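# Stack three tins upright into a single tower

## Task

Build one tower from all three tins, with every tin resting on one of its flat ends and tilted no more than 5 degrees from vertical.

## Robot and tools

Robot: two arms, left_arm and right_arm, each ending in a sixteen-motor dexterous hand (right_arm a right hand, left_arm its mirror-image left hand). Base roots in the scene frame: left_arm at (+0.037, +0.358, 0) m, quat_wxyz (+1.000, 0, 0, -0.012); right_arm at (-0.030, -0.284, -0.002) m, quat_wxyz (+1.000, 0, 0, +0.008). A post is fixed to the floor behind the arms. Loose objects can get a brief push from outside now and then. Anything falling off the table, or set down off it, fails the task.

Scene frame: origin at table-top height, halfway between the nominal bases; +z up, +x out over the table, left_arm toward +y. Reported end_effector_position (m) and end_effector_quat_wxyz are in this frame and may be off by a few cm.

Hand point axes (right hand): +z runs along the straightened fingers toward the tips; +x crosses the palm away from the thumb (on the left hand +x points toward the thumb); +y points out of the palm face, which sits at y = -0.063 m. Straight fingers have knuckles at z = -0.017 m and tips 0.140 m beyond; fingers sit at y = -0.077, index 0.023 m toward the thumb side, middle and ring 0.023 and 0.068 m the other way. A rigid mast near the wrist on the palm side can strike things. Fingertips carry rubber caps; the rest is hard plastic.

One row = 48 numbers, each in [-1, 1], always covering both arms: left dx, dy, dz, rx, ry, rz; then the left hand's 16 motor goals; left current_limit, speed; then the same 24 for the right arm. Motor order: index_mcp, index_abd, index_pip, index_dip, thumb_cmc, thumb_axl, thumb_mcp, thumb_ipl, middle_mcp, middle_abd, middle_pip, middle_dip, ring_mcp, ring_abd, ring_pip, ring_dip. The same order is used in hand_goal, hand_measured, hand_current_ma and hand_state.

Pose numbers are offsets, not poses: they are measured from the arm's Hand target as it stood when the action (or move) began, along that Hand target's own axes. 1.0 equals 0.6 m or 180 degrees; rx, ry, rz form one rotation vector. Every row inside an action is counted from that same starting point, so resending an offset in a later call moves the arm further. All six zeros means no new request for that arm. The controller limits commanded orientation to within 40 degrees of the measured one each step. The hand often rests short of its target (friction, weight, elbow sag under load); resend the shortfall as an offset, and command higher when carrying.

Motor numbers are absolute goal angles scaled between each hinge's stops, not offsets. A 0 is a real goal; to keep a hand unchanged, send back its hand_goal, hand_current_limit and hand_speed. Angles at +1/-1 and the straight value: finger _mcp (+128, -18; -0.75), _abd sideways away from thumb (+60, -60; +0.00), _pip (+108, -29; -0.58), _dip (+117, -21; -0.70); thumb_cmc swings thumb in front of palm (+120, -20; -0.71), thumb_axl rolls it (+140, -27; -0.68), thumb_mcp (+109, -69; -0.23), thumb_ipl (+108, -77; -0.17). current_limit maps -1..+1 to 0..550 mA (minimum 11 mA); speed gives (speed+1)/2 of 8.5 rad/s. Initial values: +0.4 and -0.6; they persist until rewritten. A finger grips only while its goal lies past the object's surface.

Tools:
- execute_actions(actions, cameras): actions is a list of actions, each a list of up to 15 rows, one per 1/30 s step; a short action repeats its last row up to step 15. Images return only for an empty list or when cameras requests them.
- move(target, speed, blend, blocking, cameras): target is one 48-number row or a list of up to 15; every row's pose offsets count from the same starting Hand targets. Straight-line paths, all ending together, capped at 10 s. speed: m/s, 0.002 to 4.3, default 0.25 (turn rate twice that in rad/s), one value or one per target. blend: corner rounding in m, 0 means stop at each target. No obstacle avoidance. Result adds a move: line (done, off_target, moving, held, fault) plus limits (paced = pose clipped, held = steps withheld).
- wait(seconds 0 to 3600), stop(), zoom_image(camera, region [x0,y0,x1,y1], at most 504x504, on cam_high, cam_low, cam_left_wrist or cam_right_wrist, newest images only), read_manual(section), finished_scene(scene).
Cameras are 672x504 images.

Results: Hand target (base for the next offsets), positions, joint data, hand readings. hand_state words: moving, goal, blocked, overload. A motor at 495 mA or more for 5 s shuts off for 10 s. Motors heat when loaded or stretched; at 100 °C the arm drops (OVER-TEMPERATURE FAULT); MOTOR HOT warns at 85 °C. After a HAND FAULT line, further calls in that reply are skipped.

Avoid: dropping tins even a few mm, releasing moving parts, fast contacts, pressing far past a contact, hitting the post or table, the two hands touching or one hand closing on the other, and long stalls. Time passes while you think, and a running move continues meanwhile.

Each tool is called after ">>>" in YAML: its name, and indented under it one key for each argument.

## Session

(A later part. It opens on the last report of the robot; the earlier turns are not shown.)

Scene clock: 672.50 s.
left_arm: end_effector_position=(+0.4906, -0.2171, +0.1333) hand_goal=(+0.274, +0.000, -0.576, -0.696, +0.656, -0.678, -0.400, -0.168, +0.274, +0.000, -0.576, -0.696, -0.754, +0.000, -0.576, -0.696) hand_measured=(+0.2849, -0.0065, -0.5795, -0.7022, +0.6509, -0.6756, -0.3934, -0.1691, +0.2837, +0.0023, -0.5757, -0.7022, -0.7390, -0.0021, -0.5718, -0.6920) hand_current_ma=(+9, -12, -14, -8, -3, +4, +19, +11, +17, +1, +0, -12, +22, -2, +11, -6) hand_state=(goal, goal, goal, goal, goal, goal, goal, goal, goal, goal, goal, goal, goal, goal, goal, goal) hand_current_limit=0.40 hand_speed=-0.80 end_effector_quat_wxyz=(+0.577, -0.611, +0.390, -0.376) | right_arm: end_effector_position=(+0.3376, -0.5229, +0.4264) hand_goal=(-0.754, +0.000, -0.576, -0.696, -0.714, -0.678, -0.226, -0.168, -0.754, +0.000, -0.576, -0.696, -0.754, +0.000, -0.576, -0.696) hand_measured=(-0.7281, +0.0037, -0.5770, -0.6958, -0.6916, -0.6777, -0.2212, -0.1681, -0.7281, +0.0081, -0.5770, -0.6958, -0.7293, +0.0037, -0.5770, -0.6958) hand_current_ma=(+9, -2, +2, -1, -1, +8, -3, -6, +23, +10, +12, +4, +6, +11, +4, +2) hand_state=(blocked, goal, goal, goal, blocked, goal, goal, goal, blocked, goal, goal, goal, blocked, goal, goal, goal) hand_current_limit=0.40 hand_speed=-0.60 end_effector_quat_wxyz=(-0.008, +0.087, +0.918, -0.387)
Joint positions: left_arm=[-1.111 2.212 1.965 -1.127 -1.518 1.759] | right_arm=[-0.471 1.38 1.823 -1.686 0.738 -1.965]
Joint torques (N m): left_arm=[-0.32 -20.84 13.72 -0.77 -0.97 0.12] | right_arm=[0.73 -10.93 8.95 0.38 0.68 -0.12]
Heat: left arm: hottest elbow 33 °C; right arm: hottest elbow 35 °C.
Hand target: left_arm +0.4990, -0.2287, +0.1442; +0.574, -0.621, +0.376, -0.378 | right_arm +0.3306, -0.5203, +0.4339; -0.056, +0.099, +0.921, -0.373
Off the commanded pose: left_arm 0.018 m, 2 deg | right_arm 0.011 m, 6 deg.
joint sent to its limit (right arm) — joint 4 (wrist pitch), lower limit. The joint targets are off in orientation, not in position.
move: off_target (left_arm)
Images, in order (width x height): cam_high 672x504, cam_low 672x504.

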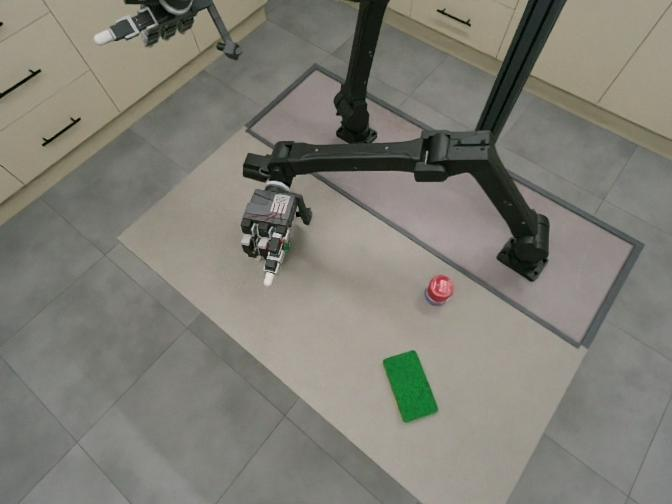

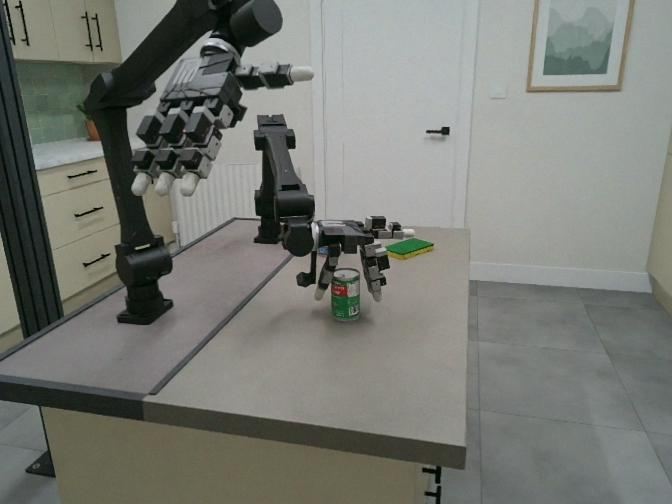

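>>> move:
  target: [0,0,0,0,0,0,0.55,0,-0.576,-0.696,0.657,-0.678,-0.21,-0.168,0.55,0,-0.576,-0.696,-0.754,0,-0.576,-0.696,-0.2,-0.85,0,0,0,0,0,0,-0.754,0,-0.576,-0.696,-0.714,-0.678,-0.226,-0.168,-0.754,0,-0.576,-0.696,-0.754,0,-0.576,-0.696,0.4,-0.6]
  cameras: ["cam_low","cam_high","cam_left_wrist"]
  speed: 0.1

>>> zoom_image:
  camera: "cam_low"
  region: [290, 220, 400, 330]

Scene clock: 677.47 s.
left_arm: end_effector_position=(+0.4903, -0.2165, +0.1331) hand_goal=(+0.550, +0.000, -0.576, -0.696, +0.656, -0.678, -0.210, -0.168, +0.550, +0.000, -0.576, -0.696, -0.754, +0.000, -0.576, -0.696) hand_measured=(+0.4730, -0.0051, -0.5936, -0.7022, +0.6521, -0.6662, -0.2895, -0.1710, +0.4175, +0.0037, -0.5911, -0.7022, -0.7402, -0.0007, -0.5705, -0.6920) hand_current_ma=(-130, -3, -21, -17, +1, +14, -165, +3, -226, -3, -11, -12, +19, +1, +8, +0) hand_state=(blocked, goal, goal, goal, goal, goal, blocked, goal, blocked, goal, goal, goal, goal, goal, goal, goal) hand_current_limit=-0.20 hand_speed=-0.85 end_effector_quat_wxyz=(+0.579, -0.610, +0.393, -0.373) | right_arm: end_effector_position=(+0.3376, -0.5229, +0.4264) hand_goal=(-0.754, +0.000, -0.576, -0.696, -0.714, -0.678, -0.226, -0.168, -0.754, +0.000, -0.576, -0.696, -0.754, +0.000, -0.576, -0.696) hand_measured=(-0.7269, +0.0037, -0.5770, -0.6958, -0.6916, -0.6777, -0.2222, -0.1681, -0.7269, +0.0081, -0.5770, -0.6958, -0.7293, +0.0037, -0.5770, -0.6958) hand_current_ma=(+9, +0, +2, -4, +0, +11, -5, -3, +25, +8, +8, +0, +4, +10, +4, +6) hand_state=(blocked, goal, goal, goal, blocked, goal, goal, goal, blocked, goal, goal, goal, blocked, goal, goal, goal) hand_current_limit=0.40 hand_speed=-0.60 end_effector_quat_wxyz=(-0.008, +0.087, +0.918, -0.387)
Joint positions: left_arm=[-1.111 2.214 1.968 -1.136 -1.518 1.759] | right_arm=[-0.471 1.38 1.823 -1.686 0.738 -1.965]
Joint torques (N m): left_arm=[-0.38 -20.66 13.65 -0.34 -0.95 0.05] | right_arm=[0.73 -10.93 8.95 0.4 0.68 -0.13]
Heat: left arm: hottest elbow 33 °C; right arm: hottest elbow 35 °C.
Hand target: left_arm +0.4990, -0.2288, +0.1441; +0.574, -0.621, +0.376, -0.378 | right_arm +0.3306, -0.5203, +0.4339; -0.056, +0.099, +0.921, -0.373
Off the commanded pose: left_arm 0.019 m, 2 deg | right_arm 0.011 m, 6 deg.
joint sent to its limit (right arm) — joint 4 (wrist pitch), lower limit. The joint targets are off in orientation, not in position.
move: done
Images, in order (width x height): cam_high 672x504, cam_low 672x504, cam_left_wrist 672x504.

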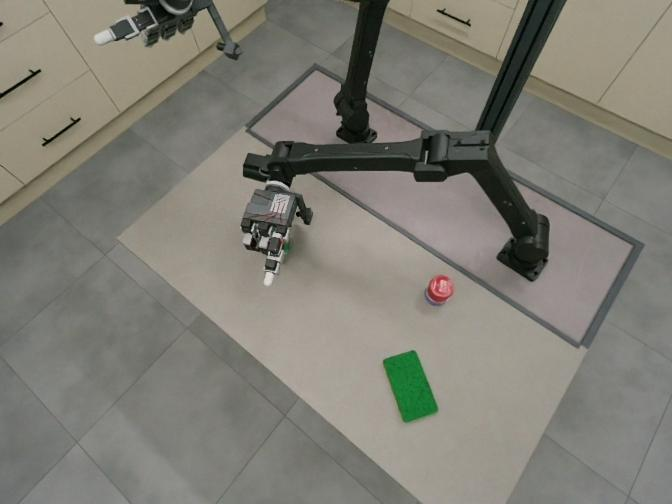

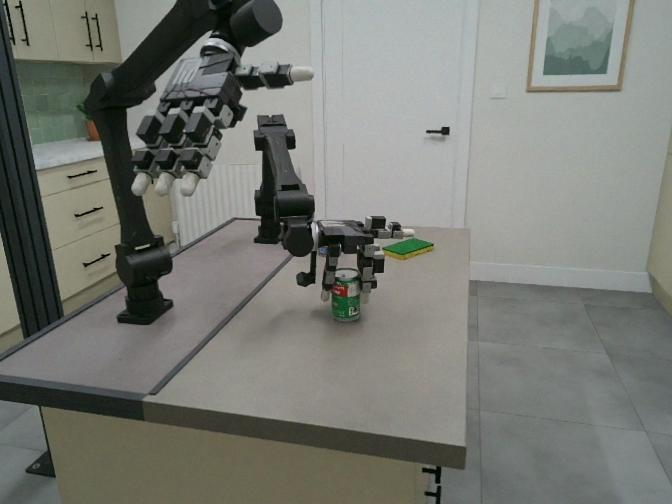

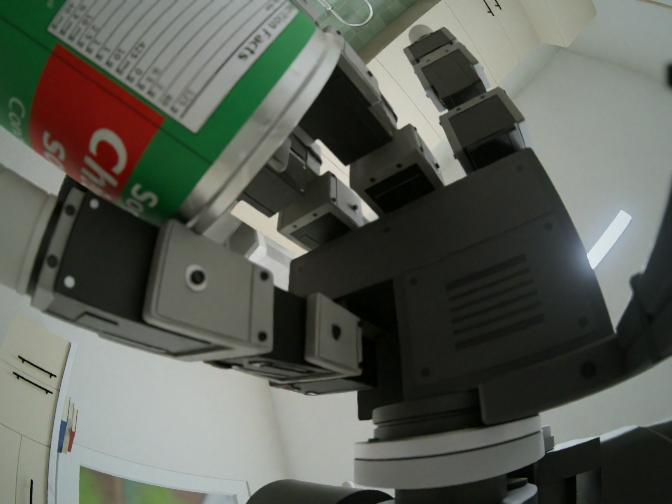

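Scaled by 4.582 from the camera's image (finer frame: 960x720).

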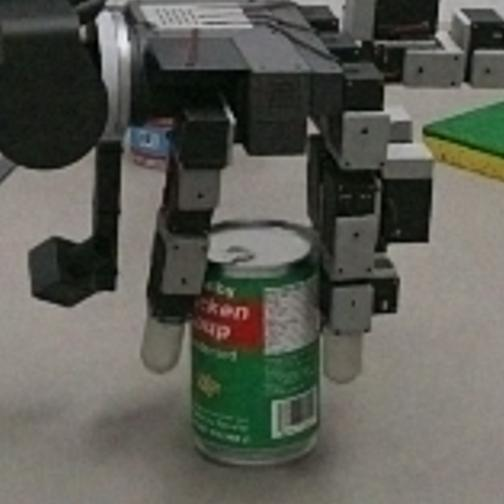

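>>> zoom_image:
  camera: "cam_high"
  region: [240, 200, 310, 270]

Scaled by 7.200 from the camera's image (finer frame: 960x720).

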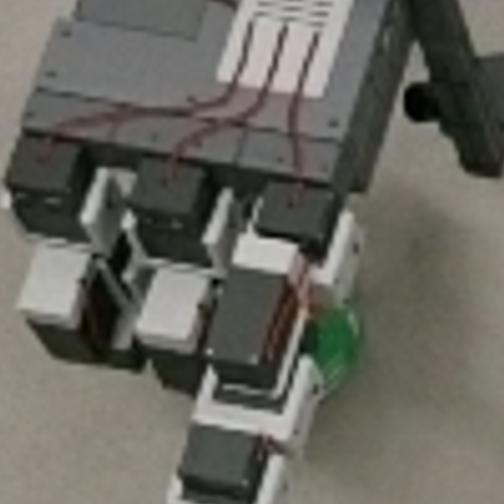

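>>> move:
  target: [0,0,0,0,0,0,0.32,0,-0.576,-0.696,0.657,-0.678,-0.38,-0.168,0.32,0,-0.576,-0.696,-0.754,0,-0.576,-0.696,0.4,-0.8,0,0,0,0,0,0,-0.754,0,-0.576,-0.696,-0.714,-0.678,-0.226,-0.168,-0.754,0,-0.576,-0.696,-0.754,0,-0.576,-0.696,0.4,-0.6]
  cameras: []
  speed: 0.1

>>> move:
  target: [-0.0317,0,0.002,0,0,0,0.32,0,-0.576,-0.696,0.657,-0.678,-0.38,-0.168,0.32,0,-0.576,-0.696,-0.754,0,-0.576,-0.696,0.4,-0.8,0,0,0,0,0,0,-0.754,0,-0.576,-0.696,-0.714,-0.678,-0.226,-0.168,-0.754,0,-0.576,-0.696,-0.754,0,-0.576,-0.696,0.4,-0.6]
  cameras: ["cam_low"]
  speed: 0.1

>>> zoom_image:
  camera: "cam_low"
  region: [290, 220, 400, 330]

Scene clock: 708.17 s.
left_arm: end_effector_position=(+0.4900, -0.2158, +0.1329) hand_goal=(+0.320, +0.000, -0.576, -0.696, +0.656, -0.678, -0.380, -0.168, +0.320, +0.000, -0.576, -0.696, -0.754, +0.000, -0.576, -0.696) hand_measured=(+0.3283, -0.0051, -0.5808, -0.7009, +0.6521, -0.6725, -0.3746, -0.1681, +0.3295, +0.0023, -0.5782, -0.6996, -0.7402, -0.0007, -0.5718, -0.6907) hand_current_ma=(+6, +1, -13, -16, +2, +11, +14, +5, +6, +1, +9, -6, +15, +1, +5, +1) hand_state=(goal, goal, goal, goal, goal, goal, goal, goal, goal, goal, goal, goal, goal, goal, goal, goal) hand_current_limit=0.40 hand_speed=-0.80 end_effector_quat_wxyz=(+0.580, -0.609, +0.394, -0.372) | right_arm: end_effector_position=(+0.3376, -0.5229, +0.4264) hand_goal=(-0.754, +0.000, -0.576, -0.696, -0.714, -0.678, -0.226, -0.168, -0.754, +0.000, -0.576, -0.696, -0.754, +0.000, -0.576, -0.696) hand_measured=(-0.7269, +0.0037, -0.5770, -0.6958, -0.6916, -0.6777, -0.2222, -0.1672, -0.7269, +0.0081, -0.5770, -0.6958, -0.7293, +0.0037, -0.5770, -0.6958) hand_current_ma=(+7, +1, +7, -3, -1, +9, -4, -8, +23, +8, +8, -1, +3, +9, +5, +10) hand_state=(blocked, goal, goal, goal, blocked, goal, goal, goal, blocked, goal, goal, goal, blocked, goal, goal, goal) hand_current_limit=0.40 hand_speed=-0.60 end_effector_quat_wxyz=(-0.008, +0.087, +0.918, -0.387)
Joint positions: left_arm=[-1.111 2.214 1.968 -1.141 -1.518 1.759] | right_arm=[-0.471 1.38 1.823 -1.686 0.738 -1.965]
Joint torques (N m): left_arm=[-0.38 -20.78 13.91 -0.42 -0.96 0.01] | right_arm=[0.73 -10.99 8.94 0.4 0.68 -0.13]
Motor temperatures (°C): left_arm=[20 28 37 16 24 21] | right_arm=[19 26 35 20 24 22]
Heat: left arm: hottest elbow 37 °C; right arm: hottest elbow 35 °C.
Hand target: left_arm +0.4990, -0.2288, +0.1441; +0.574, -0.621, +0.376, -0.378 | right_arm +0.3306, -0.5203, +0.4339; -0.056, +0.099, +0.921, -0.373
Off the commanded pose: left_arm 0.019 m, 3 deg | right_arm 0.011 m, 6 deg.
joint sent to its limit (right arm) — joint 4 (wrist pitch), lower limit. The joint targets are off in orientation, not in position.
move: done

Scene clock: 709.27 s.
left_arm: end_effector_position=(+0.4898, -0.2153, +0.1330) hand_goal=(+0.320, +0.000, -0.576, -0.696, +0.656, -0.678, -0.380, -0.168, +0.320, +0.000, -0.576, -0.696, -0.754, +0.000, -0.576, -0.696) hand_measured=(+0.3295, -0.0051, -0.5795, -0.7009, +0.6509, -0.6725, -0.3737, -0.1691, +0.3283, +0.0023, -0.5782, -0.6996, -0.7402, -0.0007, -0.5718, -0.6907) hand_current_ma=(+3, -5, -10, -3, -3, +14, +12, +4, +9, -2, -4, -11, +12, +13, +13, +0) hand_state=(goal, goal, goal, goal, goal, goal, goal, goal, goal, goal, goal, goal, goal, goal, goal, goal) hand_current_limit=0.40 hand_speed=-0.80 end_effector_quat_wxyz=(+0.575, -0.614, +0.386, -0.379) | right_arm: end_effector_position=(+0.3376, -0.5229, +0.4264) hand_goal=(-0.754, +0.000, -0.576, -0.696, -0.714, -0.678, -0.226, -0.168, -0.754, +0.000, -0.576, -0.696, -0.754, +0.000, -0.576, -0.696) hand_measured=(-0.7269, +0.0037, -0.5770, -0.6971, -0.6916, -0.6777, -0.2212, -0.1672, -0.7281, +0.0081, -0.5770, -0.6958, -0.7293, +0.0052, -0.5770, -0.6958) hand_current_ma=(+10, -1, +4, -2, -2, +8, -2, -7, +23, +8, +8, +1, +4, +8, +3, +5) hand_state=(blocked, goal, goal, goal, blocked, goal, goal, goal, blocked, goal, goal, goal, blocked, goal, goal, goal) hand_current_limit=0.40 hand_speed=-0.60 end_effector_quat_wxyz=(-0.008, +0.087, +0.918, -0.387)
Joint positions: left_arm=[-1.111 2.214 1.968 -1.175 -1.518 1.7] | right_arm=[-0.471 1.38 1.823 -1.686 0.738 -1.965]
Joint torques (N m): left_arm=[-0.26 -23.77 8.39 -0.39 -0.96 -0.07] | right_arm=[0.73 -10.93 8.95 0.4 0.68 -0.13]
Heat: left arm: hottest elbow 37 °C; right arm: hottest elbow 35 °C.
Hand target: left_arm +0.4919, -0.2111, +0.1433; +0.574, -0.621, +0.376, -0.378 | right_arm +0.3306, -0.5203, +0.4339; -0.056, +0.099, +0.921, -0.373
Off the commanded pose: left_arm 0.011 m, 1 deg | right_arm 0.011 m, 6 deg.
joint sent to its limit (right arm) — joint 4 (wrist pitch), lower limit. The joint targets are off in orientation, not in position.
move: off_target (left_arm)

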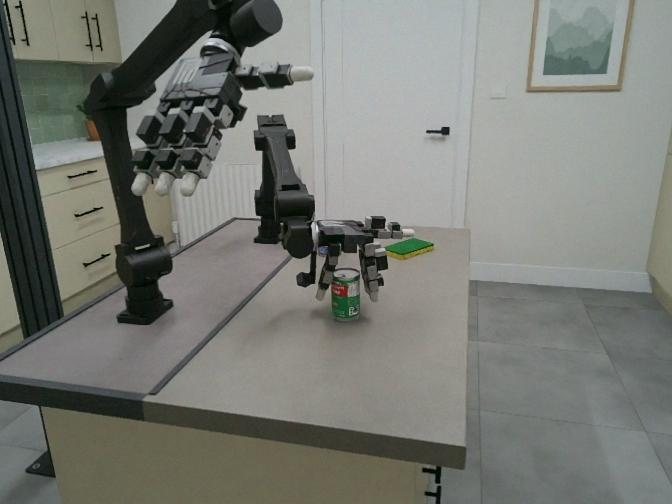

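Scaled by 4.582 from the camera's image (finer frame: 960x720).

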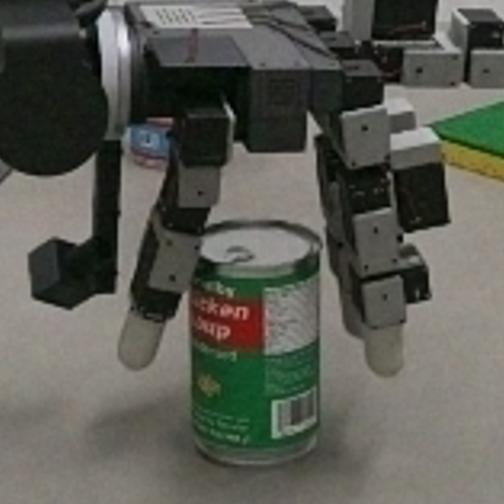

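>>> move:
  target: [-0.02,0,0,0,0,0,0.32,0,-0.576,-0.696,0.657,-0.678,-0.38,-0.168,0.32,0,-0.576,-0.696,-0.754,0,-0.576,-0.696,0.4,-0.8,0,0,0,0,0,0,-0.754,0,-0.576,-0.696,-0.714,-0.678,-0.226,-0.168,-0.754,0,-0.576,-0.696,-0.754,0,-0.576,-0.696,0.4,-0.6]
  cameras: []
  speed: 0.1

Scene clock: 712.90 s.
left_arm: end_effector_position=(+0.4851, -0.2051, +0.1315) hand_goal=(+0.320, +0.000, -0.576, -0.696, +0.656, -0.678, -0.380, -0.168, +0.320, +0.000, -0.576, -0.696, -0.754, +0.000, -0.576, -0.696) hand_measured=(+0.3283, -0.0065, -0.5808, -0.7009, +0.6509, -0.6725, -0.3737, -0.1691, +0.3283, +0.0023, -0.5770, -0.6996, -0.7402, -0.0007, -0.5718, -0.6907) hand_current_ma=(+7, -4, -5, -9, +3, +4, +10, +1, -1, +3, +0, -5, +13, +2, +8, -4) hand_state=(goal, goal, goal, goal, goal, goal, goal, goal, goal, goal, goal, goal, goal, goal, goal, goal) hand_current_limit=0.40 hand_speed=-0.80 end_effector_quat_wxyz=(+0.576, -0.615, +0.385, -0.377) | right_arm: end_effector_position=(+0.3376, -0.5229, +0.4264) hand_goal=(-0.754, +0.000, -0.576, -0.696, -0.714, -0.678, -0.226, -0.168, -0.754, +0.000, -0.576, -0.696, -0.754, +0.000, -0.576, -0.696) hand_measured=(-0.7269, +0.0037, -0.5770, -0.6958, -0.6903, -0.6777, -0.2212, -0.1681, -0.7269, +0.0081, -0.5770, -0.6958, -0.7293, +0.0037, -0.5770, -0.6958) hand_current_ma=(+9, +2, +1, -4, +2, +10, -4, -6, +22, +10, +9, +0, +6, +9, +3, +6) hand_state=(blocked, goal, goal, goal, blocked, goal, goal, goal, blocked, goal, goal, goal, blocked, goal, goal, goal) hand_current_limit=0.40 hand_speed=-0.60 end_effector_quat_wxyz=(-0.008, +0.087, +0.918, -0.387)
Joint positions: left_arm=[-1.111 2.194 1.93 -1.207 -1.518 1.651] | right_arm=[-0.471 1.38 1.823 -1.686 0.738 -1.965]
Joint torques (N m): left_arm=[-0.26 -23.82 8.05 -0.42 -0.95 -0.03] | right_arm=[0.73 -10.93 8.95 0.4 0.68 -0.12]
Heat: left arm: hottest elbow 36 °C; right arm: hottest elbow 35 °C.
Hand target: left_arm +0.4867, -0.2003, +0.1428; +0.574, -0.621, +0.376, -0.378 | right_arm +0.3306, -0.5203, +0.4339; -0.056, +0.099, +0.921, -0.373
Off the commanded pose: left_arm 0.012 m, 1 deg | right_arm 0.011 m, 6 deg.
joint sent to its limit (right arm) — joint 4 (wrist pitch), lower limit. The joint targets are off in orientation, not in position.
move: off_target (left_arm)

>>> move:
  target: [0,0,0,0,0,0,0.55,0,-0.576,-0.696,0.657,-0.678,-0.22,-0.168,0.55,0,-0.576,-0.696,-0.754,0,-0.576,-0.696,-0.2,-0.85,0,0,0,0,0,0,-0.754,0,-0.576,-0.696,-0.714,-0.678,-0.226,-0.168,-0.754,0,-0.576,-0.696,-0.754,0,-0.576,-0.696,0.4,-0.6]
  cameras: ["cam_low","cam_left_wrist"]
  speed: 0.1

>>> zoom_image:
  camera: "cam_low"
  region: [290, 220, 400, 330]

Scene clock: 716.23 s.
left_arm: end_effector_position=(+0.4851, -0.2051, +0.1315) hand_goal=(+0.550, +0.000, -0.576, -0.696, +0.656, -0.678, -0.220, -0.168, +0.550, +0.000, -0.576, -0.696, -0.754, +0.000, -0.576, -0.696) hand_measured=(+0.4320, -0.0065, -0.5911, -0.7009, +0.6521, -0.6725, -0.3083, -0.1691, +0.4284, +0.0066, -0.5911, -0.7022, -0.7402, -0.0007, -0.5718, -0.6920) hand_current_ma=(-217, -6, -18, -11, +13, +8, -185, +5, -221, +4, -9, -6, +17, +4, +5, -3) hand_state=(blocked, goal, goal, goal, goal, goal, blocked, goal, blocked, goal, goal, goal, goal, goal, goal, goal) hand_current_limit=-0.20 hand_speed=-0.85 end_effector_quat_wxyz=(+0.576, -0.615, +0.385, -0.378) | right_arm: end_effector_position=(+0.3376, -0.5229, +0.4264) hand_goal=(-0.754, +0.000, -0.576, -0.696, -0.714, -0.678, -0.226, -0.168, -0.754, +0.000, -0.576, -0.696, -0.754, +0.000, -0.576, -0.696) hand_measured=(-0.7269, +0.0037, -0.5770, -0.6958, -0.6916, -0.6777, -0.2222, -0.1681, -0.7269, +0.0081, -0.5770, -0.6958, -0.7293, +0.0037, -0.5770, -0.6958) hand_current_ma=(+5, -2, +5, -1, +5, +10, -5, -5, +22, +12, +10, -1, +6, +13, +5, +9) hand_state=(blocked, goal, goal, goal, blocked, goal, goal, goal, blocked, goal, goal, goal, blocked, goal, goal, goal) hand_current_limit=0.40 hand_speed=-0.60 end_effector_quat_wxyz=(-0.008, +0.087, +0.918, -0.387)
Joint positions: left_arm=[-1.111 2.194 1.93 -1.207 -1.518 1.651] | right_arm=[-0.471 1.38 1.823 -1.686 0.738 -1.965]
Joint torques (N m): left_arm=[-0.26 -23.77 7.91 -0.25 -0.95 0.04] | right_arm=[0.73 -10.87 8.94 0.42 0.68 -0.12]
Heat: left arm: hottest elbow 36 °C; right arm: hottest elbow 35 °C.
Hand target: left_arm +0.4869, -0.2003, +0.1427; +0.573, -0.619, +0.379, -0.381 (not the last commanded pose) | right_arm +0.3306, -0.5203, +0.4339; -0.056, +0.099, +0.921, -0.373
Off the commanded pose: left_arm 0.012 m, 1 deg | right_arm 0.011 m, 6 deg.
joint sent to its limit (right arm) — joint 4 (wrist pitch), lower limit. The joint targets are off in orientation, not in position.
move: done

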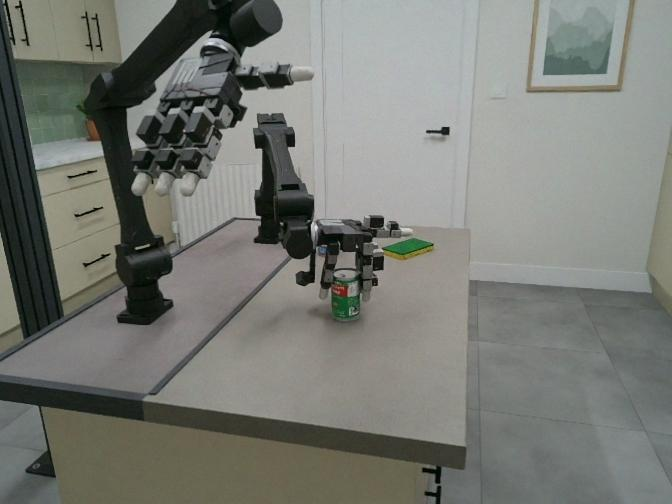

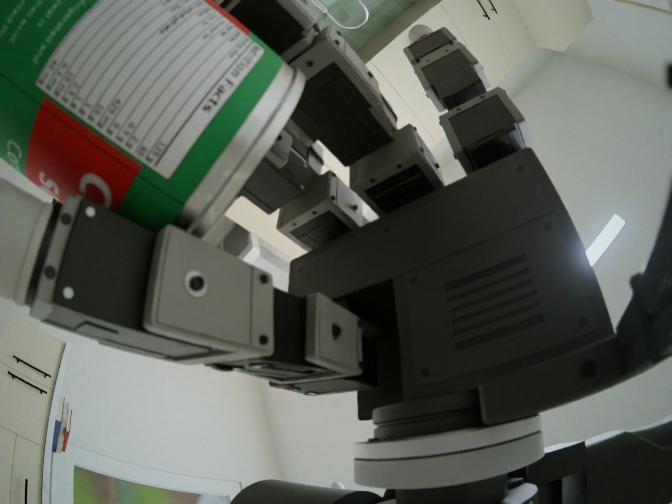

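Scaled by 4.582 from the camera's image (finer frame: 960x720).

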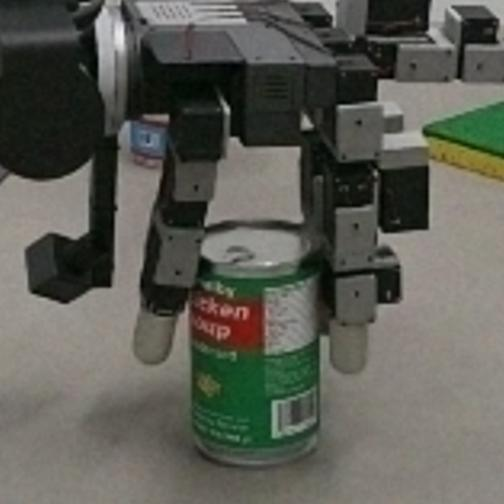

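>>> move:
  target: [0,0,0,0,0,0,0.16,0,-0.46,-0.55,0.657,-0.678,-0.43,-0.08,0.16,0,-0.46,-0.55,-0.754,0,-0.576,-0.696,0.2,-0.8,0,0,0,0,0,0,-0.754,0,-0.576,-0.696,-0.714,-0.678,-0.226,-0.168,-0.754,0,-0.576,-0.696,-0.754,0,-0.576,-0.696,0.4,-0.6]
  cameras: []
  speed: 0.1

>>> move:
  target: [0,0,0,0,0,0,0.16,0,-0.314,-0.406,0.657,-0.678,-0.43,0.06,0.16,0,-0.314,-0.406,-0.754,0,-0.576,-0.696,0.2,-0.8,0,0,0,0,0,0,-0.754,0,-0.576,-0.696,-0.714,-0.678,-0.226,-0.168,-0.754,0,-0.576,-0.696,-0.754,0,-0.576,-0.696,0.4,-0.6]
  cameras: ["cam_low","cam_left_wrist"]
  speed: 0.1

>>> zoom_image:
  camera: "cam_low"
  region: [290, 220, 400, 330]

Scene clock: 734.00 s.
left_arm: end_effector_position=(+0.4851, -0.2051, +0.1317) hand_goal=(+0.160, +0.000, -0.460, -0.550, +0.656, -0.678, -0.430, -0.080, +0.160, +0.000, -0.460, -0.550, -0.754, +0.000, -0.576, -0.696) hand_measured=(+0.1739, -0.0051, -0.4641, -0.5556, +0.6509, -0.6714, -0.4241, -0.0795, +0.1739, +0.0066, -0.4641, -0.5556, -0.7390, -0.0021, -0.5705, -0.6920) hand_current_ma=(+8, -4, -14, -7, +4, +5, +11, +0, +14, +0, +5, -6, +22, +3, +7, -2) hand_state=(goal, goal, goal, goal, goal, goal, goal, goal, goal, goal, goal, goal, goal, goal, goal, goal) hand_current_limit=0.20 hand_speed=-0.80 end_effector_quat_wxyz=(+0.575, -0.615, +0.385, -0.378) | right_arm: end_effector_position=(+0.3376, -0.5229, +0.4264) hand_goal=(-0.754, +0.000, -0.576, -0.696, -0.714, -0.678, -0.226, -0.168, -0.754, +0.000, -0.576, -0.696, -0.754, +0.000, -0.576, -0.696) hand_measured=(-0.7269, +0.0037, -0.5757, -0.6958, -0.6916, -0.6777, -0.2212, -0.1681, -0.7281, +0.0081, -0.5770, -0.6971, -0.7293, +0.0037, -0.5770, -0.6971) hand_current_ma=(+5, +1, +1, -1, -1, +9, +0, -2, +20, +11, +10, +3, -1, +8, +9, +6) hand_state=(blocked, goal, goal, goal, blocked, goal, goal, goal, blocked, goal, goal, goal, blocked, goal, goal, goal) hand_current_limit=0.40 hand_speed=-0.60 end_effector_quat_wxyz=(-0.008, +0.087, +0.918, -0.387)
Joint positions: left_arm=[-1.111 2.193 1.93 -1.207 -1.518 1.651] | right_arm=[-0.471 1.38 1.823 -1.686 0.738 -1.965]
Joint torques (N m): left_arm=[-0.26 -24.18 7.91 -0.24 -0.98 0.03] | right_arm=[0.79 -10.93 8.95 0.4 0.68 -0.12]
Heat: left arm: hottest elbow 33 °C; right arm: hottest elbow 35 °C.
Hand target: left_arm +0.4869, -0.2003, +0.1426; +0.573, -0.619, +0.379, -0.381 | right_arm +0.3306, -0.5203, +0.4339; -0.056, +0.099, +0.921, -0.373
Off the commanded pose: left_arm 0.012 m, 1 deg | right_arm 0.011 m, 6 deg.
joint sent to its limit (right arm) — joint 4 (wrist pitch), lower limit. The joint targets are off in orientation, not in position.
move: done

Scene clock: 734.50 s.
left_arm: end_effector_position=(+0.4851, -0.2051, +0.1317) hand_goal=(+0.160, +0.000, -0.314, -0.406, +0.656, -0.678, -0.430, +0.060, +0.160, +0.000, -0.314, -0.406, -0.754, +0.000, -0.576, -0.696) hand_measured=(+0.1727, -0.0065, -0.3165, -0.4091, +0.6496, -0.6725, -0.4241, +0.0577, +0.1751, +0.0081, -0.3152, -0.4104, -0.7402, -0.0007, -0.5718, -0.6920) hand_current_ma=(+9, -4, -3, -5, -1, +17, +13, +2, +13, +11, +6, -7, +20, +6, +10, +4) hand_state=(goal, goal, goal, goal, goal, goal, goal, goal, goal, goal, goal, goal, goal, goal, goal, goal) hand_current_limit=0.20 hand_speed=-0.80 end_effector_quat_wxyz=(+0.575, -0.615, +0.385, -0.378) | right_arm: end_effector_position=(+0.3376, -0.5229, +0.4264) hand_goal=(-0.754, +0.000, -0.576, -0.696, -0.714, -0.678, -0.226, -0.168, -0.754, +0.000, -0.576, -0.696, -0.754, +0.000, -0.576, -0.696) hand_measured=(-0.7281, +0.0037, -0.5770, -0.6958, -0.6916, -0.6767, -0.2212, -0.1681, -0.7281, +0.0081, -0.5770, -0.6958, -0.7293, +0.0037, -0.5770, -0.6958) hand_current_ma=(+9, -1, +5, -2, +3, +9, -4, -4, +22, +11, +9, +0, +3, +8, +4, +11) hand_state=(blocked, goal, goal, goal, blocked, goal, goal, goal, blocked, goal, goal, goal, blocked, goal, goal, goal) hand_current_limit=0.40 hand_speed=-0.60 end_effector_quat_wxyz=(-0.008, +0.087, +0.918, -0.387)
Joint positions: left_arm=[-1.111 2.193 1.93 -1.207 -1.518 1.651] | right_arm=[-0.471 1.38 1.823 -1.686 0.738 -1.965]
Joint torques (N m): left_arm=[-0.21 -23.77 7.92 -0.24 -0.98 0.03] | right_arm=[0.73 -10.93 8.94 0.4 0.68 -0.12]
Heat: left arm: hottest elbow 33 °C; right arm: hottest elbow 35 °C.
Hand target: left_arm +0.4869, -0.2003, +0.1426; +0.573, -0.619, +0.379, -0.381 | right_arm +0.3306, -0.5203, +0.4339; -0.056, +0.099, +0.921, -0.373
Off the commanded pose: left_arm 0.012 m, 1 deg | right_arm 0.011 m, 6 deg.
joint sent to its limit (right arm) — joint 4 (wrist pitch), lower limit. The joint targets are off in orientation, not in position.
move: done

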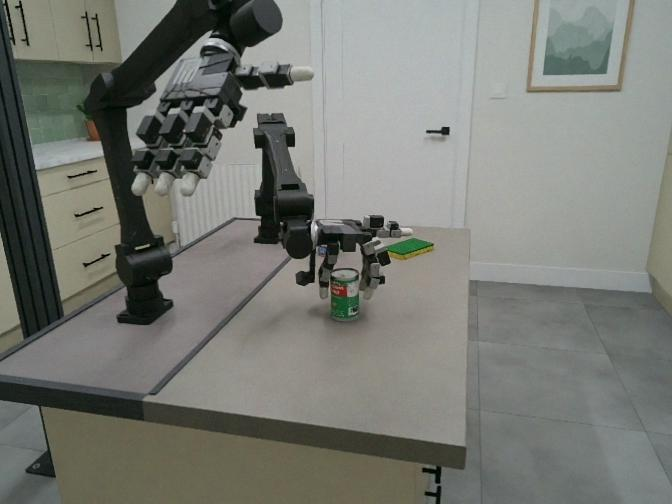

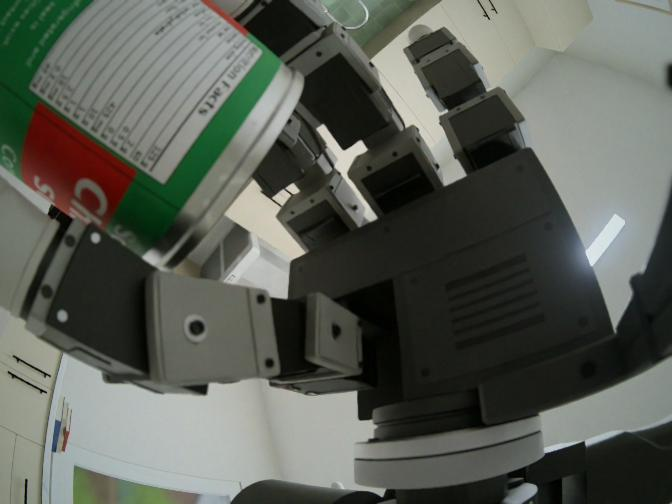

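Scaled by 4.582 from the camera's image (finer frame: 960x720).

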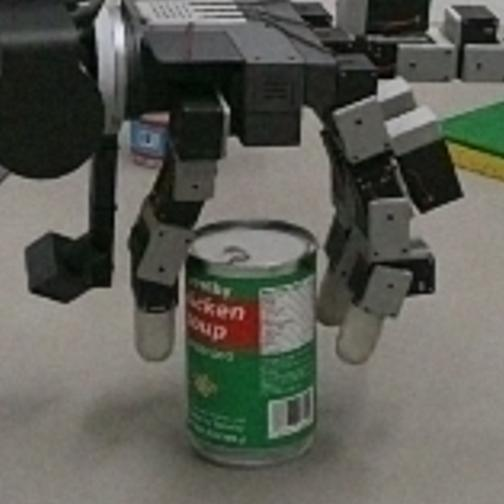

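>>> move:
  target: [0,0,0,0,0,0,0.29,0,-0.314,-0.406,0.657,-0.678,-0.33,0.06,0.29,0,-0.314,-0.406,-0.754,0,-0.576,-0.696,-0.2,-0.88,0,0,0,0,0,0,-0.754,0,-0.576,-0.696,-0.714,-0.678,-0.226,-0.168,-0.754,0,-0.576,-0.696,-0.754,0,-0.576,-0.696,0.4,-0.6]
  cameras: ["cam_low","cam_left_wrist"]
  speed: 0.1

>>> zoom_image:
  camera: "cam_low"
  region: [290, 220, 400, 330]

Scene clock: 738.60 s.
left_arm: end_effector_position=(+0.4850, -0.2051, +0.1317) hand_goal=(+0.290, +0.000, -0.314, -0.406, +0.656, -0.678, -0.330, +0.060, +0.290, +0.000, -0.314, -0.406, -0.754, +0.000, -0.576, -0.696) hand_measured=(+0.2511, -0.0051, -0.3242, -0.4104, +0.6509, -0.6725, -0.3707, +0.0510, +0.2607, +0.0052, -0.3255, -0.4078, -0.7402, -0.0007, -0.5718, -0.6920) hand_current_ma=(-48, -4, -9, -7, +8, +3, -63, -1, -31, +6, -1, -2, +14, -1, +9, -1) hand_state=(blocked, goal, goal, goal, goal, goal, blocked, goal, blocked, goal, goal, goal, goal, goal, goal, goal) hand_current_limit=-0.20 hand_speed=-0.88 end_effector_quat_wxyz=(+0.575, -0.615, +0.385, -0.378) | right_arm: end_effector_position=(+0.3376, -0.5229, +0.4264) hand_goal=(-0.754, +0.000, -0.576, -0.696, -0.714, -0.678, -0.226, -0.168, -0.754, +0.000, -0.576, -0.696, -0.754, +0.000, -0.576, -0.696) hand_measured=(-0.7269, +0.0037, -0.5770, -0.6958, -0.6916, -0.6777, -0.2212, -0.1672, -0.7269, +0.0081, -0.5770, -0.6958, -0.7293, +0.0037, -0.5770, -0.6971) hand_current_ma=(+9, +0, +1, -2, -4, +13, +0, -7, +19, +12, +12, -2, +2, +11, +2, +10) hand_state=(blocked, goal, goal, goal, blocked, goal, goal, goal, blocked, goal, goal, goal, blocked, goal, goal, goal) hand_current_limit=0.40 hand_speed=-0.60 end_effector_quat_wxyz=(-0.008, +0.087, +0.918, -0.387)
Joint positions: left_arm=[-1.111 2.193 1.93 -1.207 -1.518 1.651] | right_arm=[-0.471 1.38 1.823 -1.686 0.738 -1.965]
Joint torques (N m): left_arm=[-0.21 -23.71 7.92 -0.24 -0.97 0.03] | right_arm=[0.73 -10.93 8.94 0.4 0.68 -0.12]
Heat: left arm: hottest elbow 33 °C; right arm: hottest elbow 35 °C.
Hand target: left_arm +0.4869, -0.2003, +0.1426; +0.573, -0.619, +0.379, -0.381 | right_arm +0.3306, -0.5203, +0.4339; -0.056, +0.099, +0.921, -0.373
Off the commanded pose: left_arm 0.012 m, 1 deg | right_arm 0.011 m, 6 deg.
joint sent to its limit (right arm) — joint 4 (wrist pitch), lower limit. The joint targets are off in orientation, not in position.
move: done

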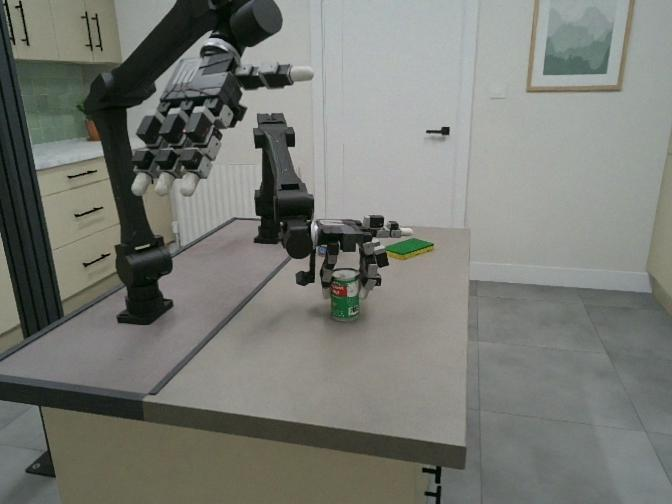

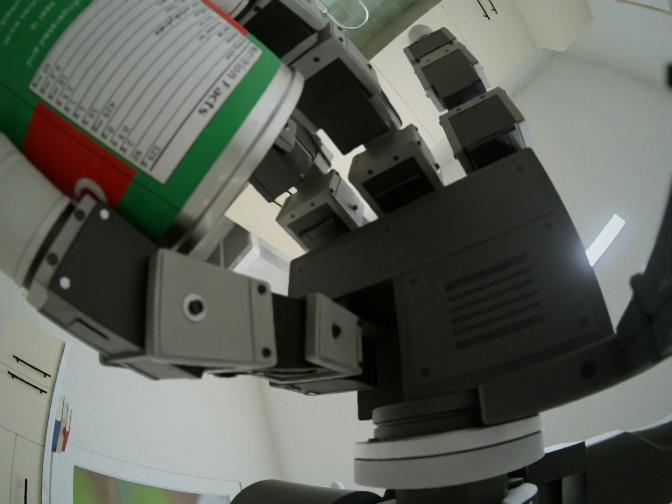

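Scaled by 4.582 from the camera's image (finer frame: 960x720).

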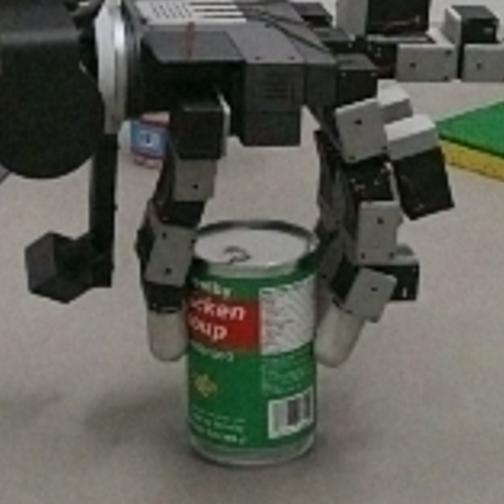

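>>> move:
  target: [0,0,0,0,0,0,0.40,0,-0.26,-0.35,0.657,-0.678,-0.13,0.13,0.40,0,-0.26,-0.35,-0.754,0,-0.576,-0.696,0.70,-0.85,0,0,0,0,0,0,-0.754,0,-0.576,-0.696,-0.714,-0.678,-0.226,-0.168,-0.754,0,-0.576,-0.696,-0.754,0,-0.576,-0.696,0.4,-0.6]
  cameras: ["cam_low","cam_left_wrist"]
  speed: 0.1

>>> zoom_image:
  camera: "cam_low"
  region: [290, 220, 400, 330]

Scene clock: 745.33 s.
left_arm: end_effector_position=(+0.4850, -0.2051, +0.1317) hand_goal=(+0.400, +0.000, -0.260, -0.350, +0.656, -0.678, -0.130, +0.130, +0.400, +0.000, -0.260, -0.350, -0.754, +0.000, -0.576, -0.696) hand_measured=(+0.2547, -0.0065, -0.3268, -0.3977, +0.6509, -0.6714, -0.3737, +0.0539, +0.2632, +0.0066, -0.3255, -0.3964, -0.7402, -0.0021, -0.5731, -0.6907) hand_current_ma=(-294, -5, -88, -69, +4, +7, -459, -163, -273, +5, -88, -60, +19, +4, +6, +1) hand_state=(blocked, goal, blocked, blocked, goal, goal, blocked, blocked, blocked, goal, blocked, blocked, goal, goal, goal, goal) hand_current_limit=0.70 hand_speed=-0.85 end_effector_quat_wxyz=(+0.575, -0.615, +0.385, -0.378) | right_arm: end_effector_position=(+0.3376, -0.5229, +0.4264) hand_goal=(-0.754, +0.000, -0.576, -0.696, -0.714, -0.678, -0.226, -0.168, -0.754, +0.000, -0.576, -0.696, -0.754, +0.000, -0.576, -0.696) hand_measured=(-0.7269, +0.0037, -0.5770, -0.6958, -0.6916, -0.6777, -0.2222, -0.1672, -0.7281, +0.0081, -0.5770, -0.6958, -0.7293, +0.0037, -0.5770, -0.6958) hand_current_ma=(+6, +6, +1, -5, +0, +12, -1, -6, +20, +9, +6, +2, +2, +9, +3, +6) hand_state=(blocked, goal, goal, goal, blocked, goal, goal, goal, blocked, goal, goal, goal, blocked, goal, goal, goal) hand_current_limit=0.40 hand_speed=-0.60 end_effector_quat_wxyz=(-0.008, +0.087, +0.918, -0.387)
Joint positions: left_arm=[-1.111 2.193 1.93 -1.207 -1.518 1.651] | right_arm=[-0.471 1.38 1.823 -1.686 0.738 -1.965]
Joint torques (N m): left_arm=[-0.26 -23.77 7.91 -0.24 -0.98 0.03] | right_arm=[0.67 -10.93 8.94 0.4 0.68 -0.12]
Motor temperatures (°C): left_arm=[20 29 32 16 24 21] | right_arm=[19 26 35 20 24 22]
Heat: left arm: hottest elbow 32 °C; right arm: hottest elbow 35 °C.
Hand target: left_arm +0.4869, -0.2003, +0.1426; +0.573, -0.619, +0.379, -0.381 | right_arm +0.3306, -0.5203, +0.4339; -0.056, +0.099, +0.921, -0.373
Off the commanded pose: left_arm 0.012 m, 1 deg | right_arm 0.011 m, 6 deg.
joint sent to its limit (right arm) — joint 4 (wrist pitch), lower limit. The joint targets are off in orientation, not in position.
move: done

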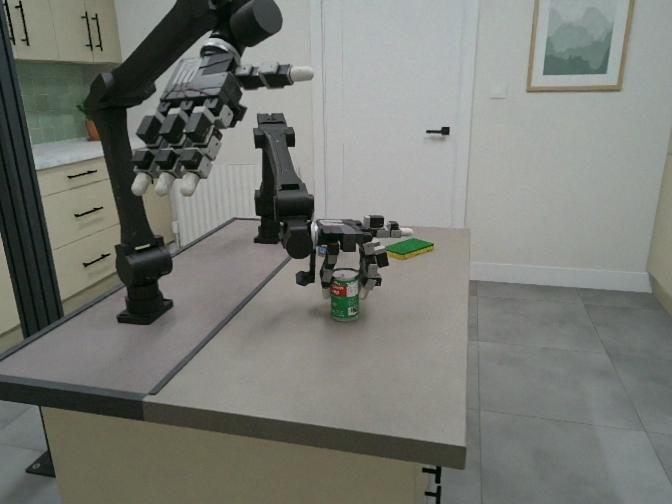

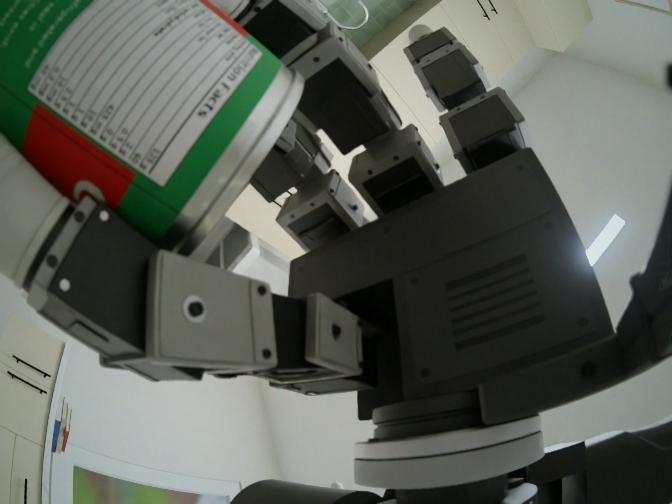

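Scaled by 4.582 from the camera's image (finer frame: 960x720).

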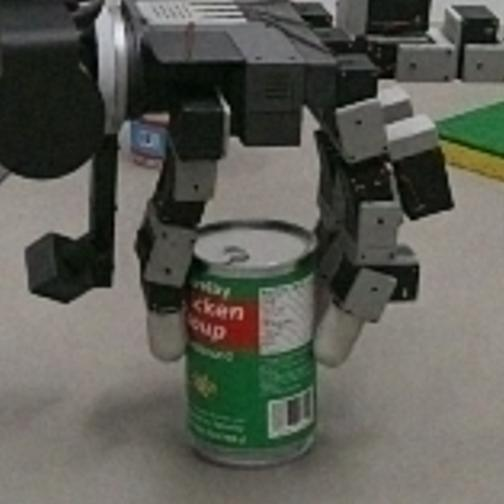

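>>> move:
  target: [0.0022,-0.0998,-0.0053,0,0,0,0.40,0,-0.26,-0.35,0.657,-0.678,-0.13,0.13,0.40,0,-0.26,-0.35,-0.754,0,-0.576,-0.696,0.70,-0.85,0,0,0,0,0,0,-0.754,0,-0.576,-0.696,-0.714,-0.678,-0.226,-0.168,-0.754,0,-0.576,-0.696,-0.754,0,-0.576,-0.696,0.4,-0.6]
  cameras: ["cam_low","cam_left_wrist"]
  speed: 0.08

>>> zoom_image:
  camera: "cam_low"
  region: [290, 200, 400, 330]

Scene clock: 751.50 s.
left_arm: end_effector_position=(+0.4780, -0.1920, +0.1453) hand_goal=(+0.400, +0.000, -0.260, -0.350, +0.656, -0.678, -0.130, +0.130, +0.400, +0.000, -0.260, -0.350, -0.754, +0.000, -0.576, -0.696) hand_measured=(+0.2547, -0.0065, -0.3268, -0.3989, +0.6446, -0.6735, -0.3746, +0.0539, +0.2656, +0.0081, -0.3255, -0.3964, -0.7402, -0.0007, -0.5705, -0.6907) hand_current_ma=(-294, -7, -103, -63, -1, +11, -465, -166, -258, +3, -87, -60, +21, +8, +7, +1) hand_state=(blocked, goal, blocked, blocked, goal, goal, blocked, blocked, blocked, goal, blocked, blocked, goal, goal, goal, goal) hand_current_limit=0.70 hand_speed=-0.85 end_effector_quat_wxyz=(+0.587, -0.603, +0.409, -0.354) | right_arm: end_effector_position=(+0.3376, -0.5229, +0.4264) hand_goal=(-0.754, +0.000, -0.576, -0.696, -0.714, -0.678, -0.226, -0.168, -0.754, +0.000, -0.576, -0.696, -0.754, +0.000, -0.576, -0.696) hand_measured=(-0.7269, +0.0037, -0.5770, -0.6958, -0.6916, -0.6777, -0.2222, -0.1681, -0.7281, +0.0081, -0.5770, -0.6958, -0.7293, +0.0037, -0.5770, -0.6958) hand_current_ma=(+9, +2, +1, -3, +3, +9, -3, -9, +23, +12, +8, +0, +6, +8, +5, +8) hand_state=(blocked, goal, goal, goal, blocked, goal, goal, goal, blocked, goal, goal, goal, blocked, goal, goal, goal) hand_current_limit=0.40 hand_speed=-0.60 end_effector_quat_wxyz=(-0.008, +0.087, +0.918, -0.387)
Joint positions: left_arm=[-1.111 2.167 1.93 -1.279 -1.509 1.68] | right_arm=[-0.471 1.38 1.823 -1.686 0.738 -1.965]
Joint torques (N m): left_arm=[-0.26 -25.52 13.08 -0.59 -1.32 0.17] | right_arm=[0.73 -10.93 8.94 0.4 0.68 -0.13]
Heat: left arm: hottest elbow 32 °C; right arm: hottest elbow 35 °C.
Hand target: left_arm +0.4866, -0.1994, +0.2028; +0.573, -0.619, +0.379, -0.381 | right_arm +0.3306, -0.5203, +0.4339; -0.056, +0.099, +0.921, -0.373
Off the commanded pose: left_arm 0.058 m, 5 deg | right_arm 0.011 m, 6 deg.
joint sent to its limit (right arm) — joint 4 (wrist pitch), lower limit. The joint targets are off in orientation, not in position.
move: off_target (left_arm)

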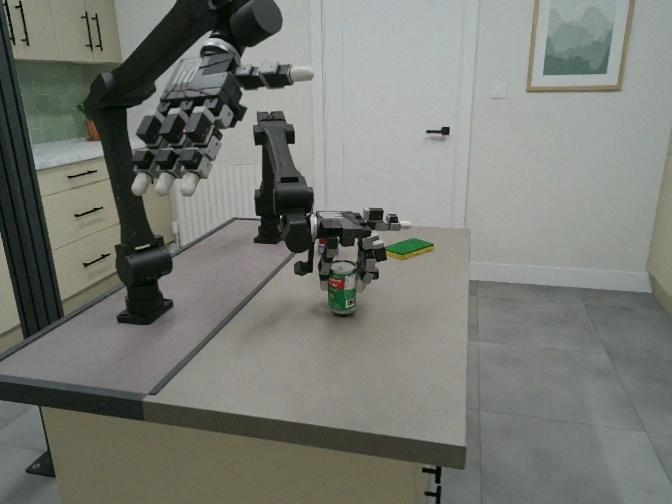

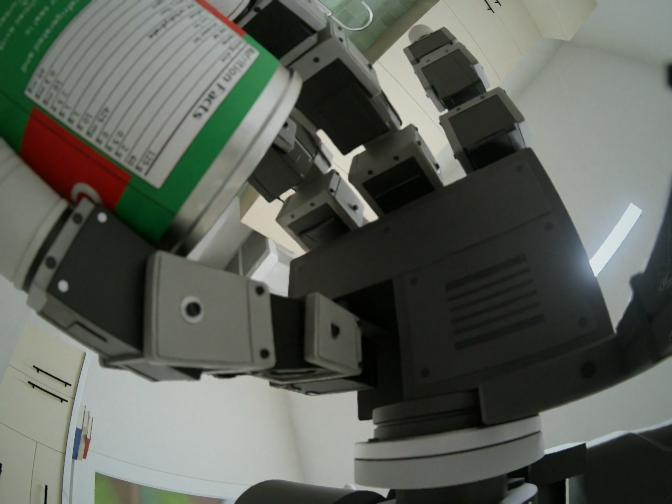

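Scaled by 3.877 from the camera's image (finer frame: 960x720).

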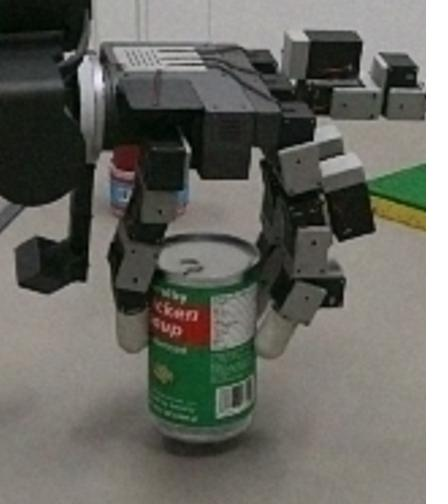

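>>> move:
  target:
    - [0.004,-0.1082,-0.0058,0,0,0,0.40,0,-0.26,-0.35,0.657,-0.678,-0.13,0.13,0.40,0,-0.26,-0.35,-0.754,0,-0.576,-0.696,0.70,-0.85,0,0,0,0,0,0,-0.754,0,-0.576,-0.696,-0.714,-0.678,-0.226,-0.168,-0.754,0,-0.576,-0.696,-0.754,0,-0.576,-0.696,0.4,-0.6]
    - [-0.7902,-0.1128,0.0747,0.0022,-0.0724,0.0007,0.40,0,-0.26,-0.35,0.657,-0.678,-0.13,0.13,0.40,0,-0.26,-0.35,-0.754,0,-0.576,-0.696,0.70,-0.85,0,0,0,0,0,0,-0.754,0,-0.576,-0.696,-0.714,-0.678,-0.226,-0.168,-0.754,0,-0.576,-0.696,-0.754,0,-0.576,-0.696,0.4,-0.6]
  cameras: ["cam_low","cam_high","cam_left_wrist"]
  speed: [0.08,0.15]

>>> zoom_image:
  camera: "cam_low"
  region: [290, 160, 390, 270]

>>> zoom_image:
  camera: "cam_high"
  region: [400, 220, 480, 320]

Scene clock: 781.33 s.
left_arm: end_effector_position=(+0.3277, +0.2461, +0.2415) hand_goal=(+0.400, +0.000, -0.260, -0.350, +0.656, -0.678, -0.130, +0.130, +0.400, +0.000, -0.260, -0.350, -0.754, +0.000, -0.576, -0.696) hand_measured=(+0.2535, -0.0095, -0.3293, -0.3977, +0.6383, -0.6735, -0.3746, +0.0539, +0.2692, +0.0066, -0.3255, -0.3964, -0.7402, -0.0051, -0.5718, -0.6907) hand_current_ma=(-292, -1, -101, -63, -8, +1, -461, -158, -249, +6, -91, -67, +17, -2, +10, +2) hand_state=(blocked, goal, blocked, blocked, goal, goal, blocked, blocked, blocked, goal, blocked, blocked, goal, goal, goal, goal) hand_current_limit=0.70 hand_speed=-0.85 end_effector_quat_wxyz=(+0.612, -0.656, +0.320, -0.304) | right_arm: end_effector_position=(+0.3376, -0.5229, +0.4264) hand_goal=(-0.754, +0.000, -0.576, -0.696, -0.714, -0.678, -0.226, -0.168, -0.754, +0.000, -0.576, -0.696, -0.754, +0.000, -0.576, -0.696) hand_measured=(-0.7269, +0.0037, -0.5770, -0.6958, -0.6916, -0.6777, -0.2222, -0.1681, -0.7281, +0.0081, -0.5770, -0.6958, -0.7293, +0.0037, -0.5770, -0.6958) hand_current_ma=(+7, -2, +2, -2, -4, +13, -4, -7, +23, +7, +9, -1, +6, +9, +4, +8) hand_state=(blocked, goal, goal, goal, blocked, goal, goal, goal, blocked, goal, goal, goal, blocked, goal, goal, goal) hand_current_limit=0.40 hand_speed=-0.60 end_effector_quat_wxyz=(-0.008, +0.087, +0.918, -0.387)
Joint positions: left_arm=[-0.912 1.056 0.829 -1.674 -1.502 1.233] | right_arm=[-0.471 1.38 1.823 -1.686 0.738 -1.965]
Joint torques (N m): left_arm=[0.32 -7 8.46 -0.91 -1.49 0.09] | right_arm=[0.73 -10.93 8.94 0.39 0.68 -0.12]
Heat: left arm: hottest elbow 34 °C; right arm: hottest elbow 35 °C.
Hand target: left_arm +0.3286, +0.2525, +0.2498; +0.615, -0.656, +0.311, -0.309 | right_arm +0.3306, -0.5203, +0.4339; -0.056, +0.099, +0.921, -0.373
Off the commanded pose: left_arm 0.011 m, 1 deg | right_arm 0.011 m, 6 deg.
joint sent to its limit (right arm) — joint 4 (wrist pitch), lower limit. The joint targets are off in orientation, not in position.
move: off_target (left_arm)
Images, in order (width x height): cam_high 672x504, cam_low 672x504, cam_left_wrist 672x504.

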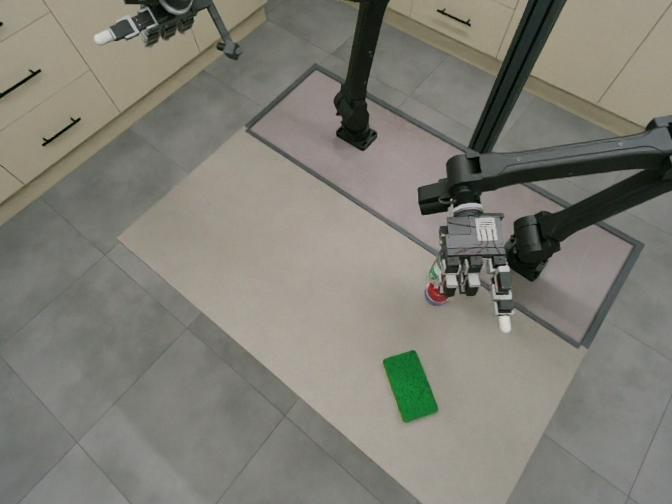

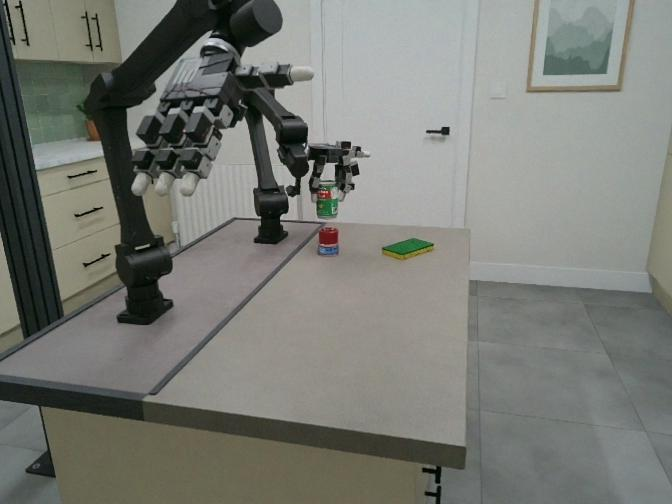

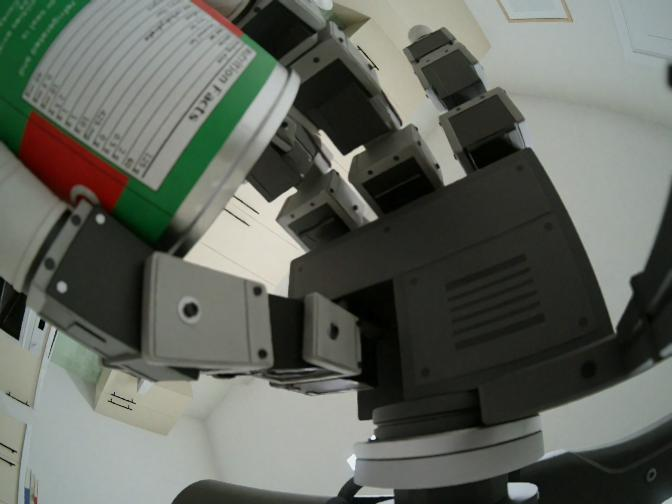

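Scaled by 4.582 from the camera's image (finer frame: 960x720).

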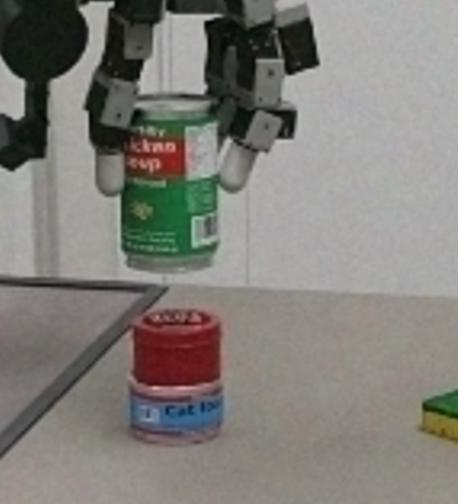

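Scaled by 5.040 from the camera's image (finer frame: 960x720).

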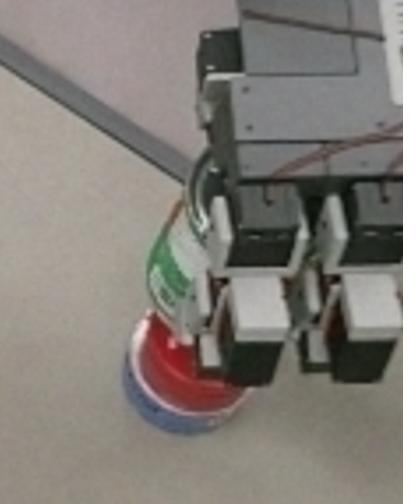

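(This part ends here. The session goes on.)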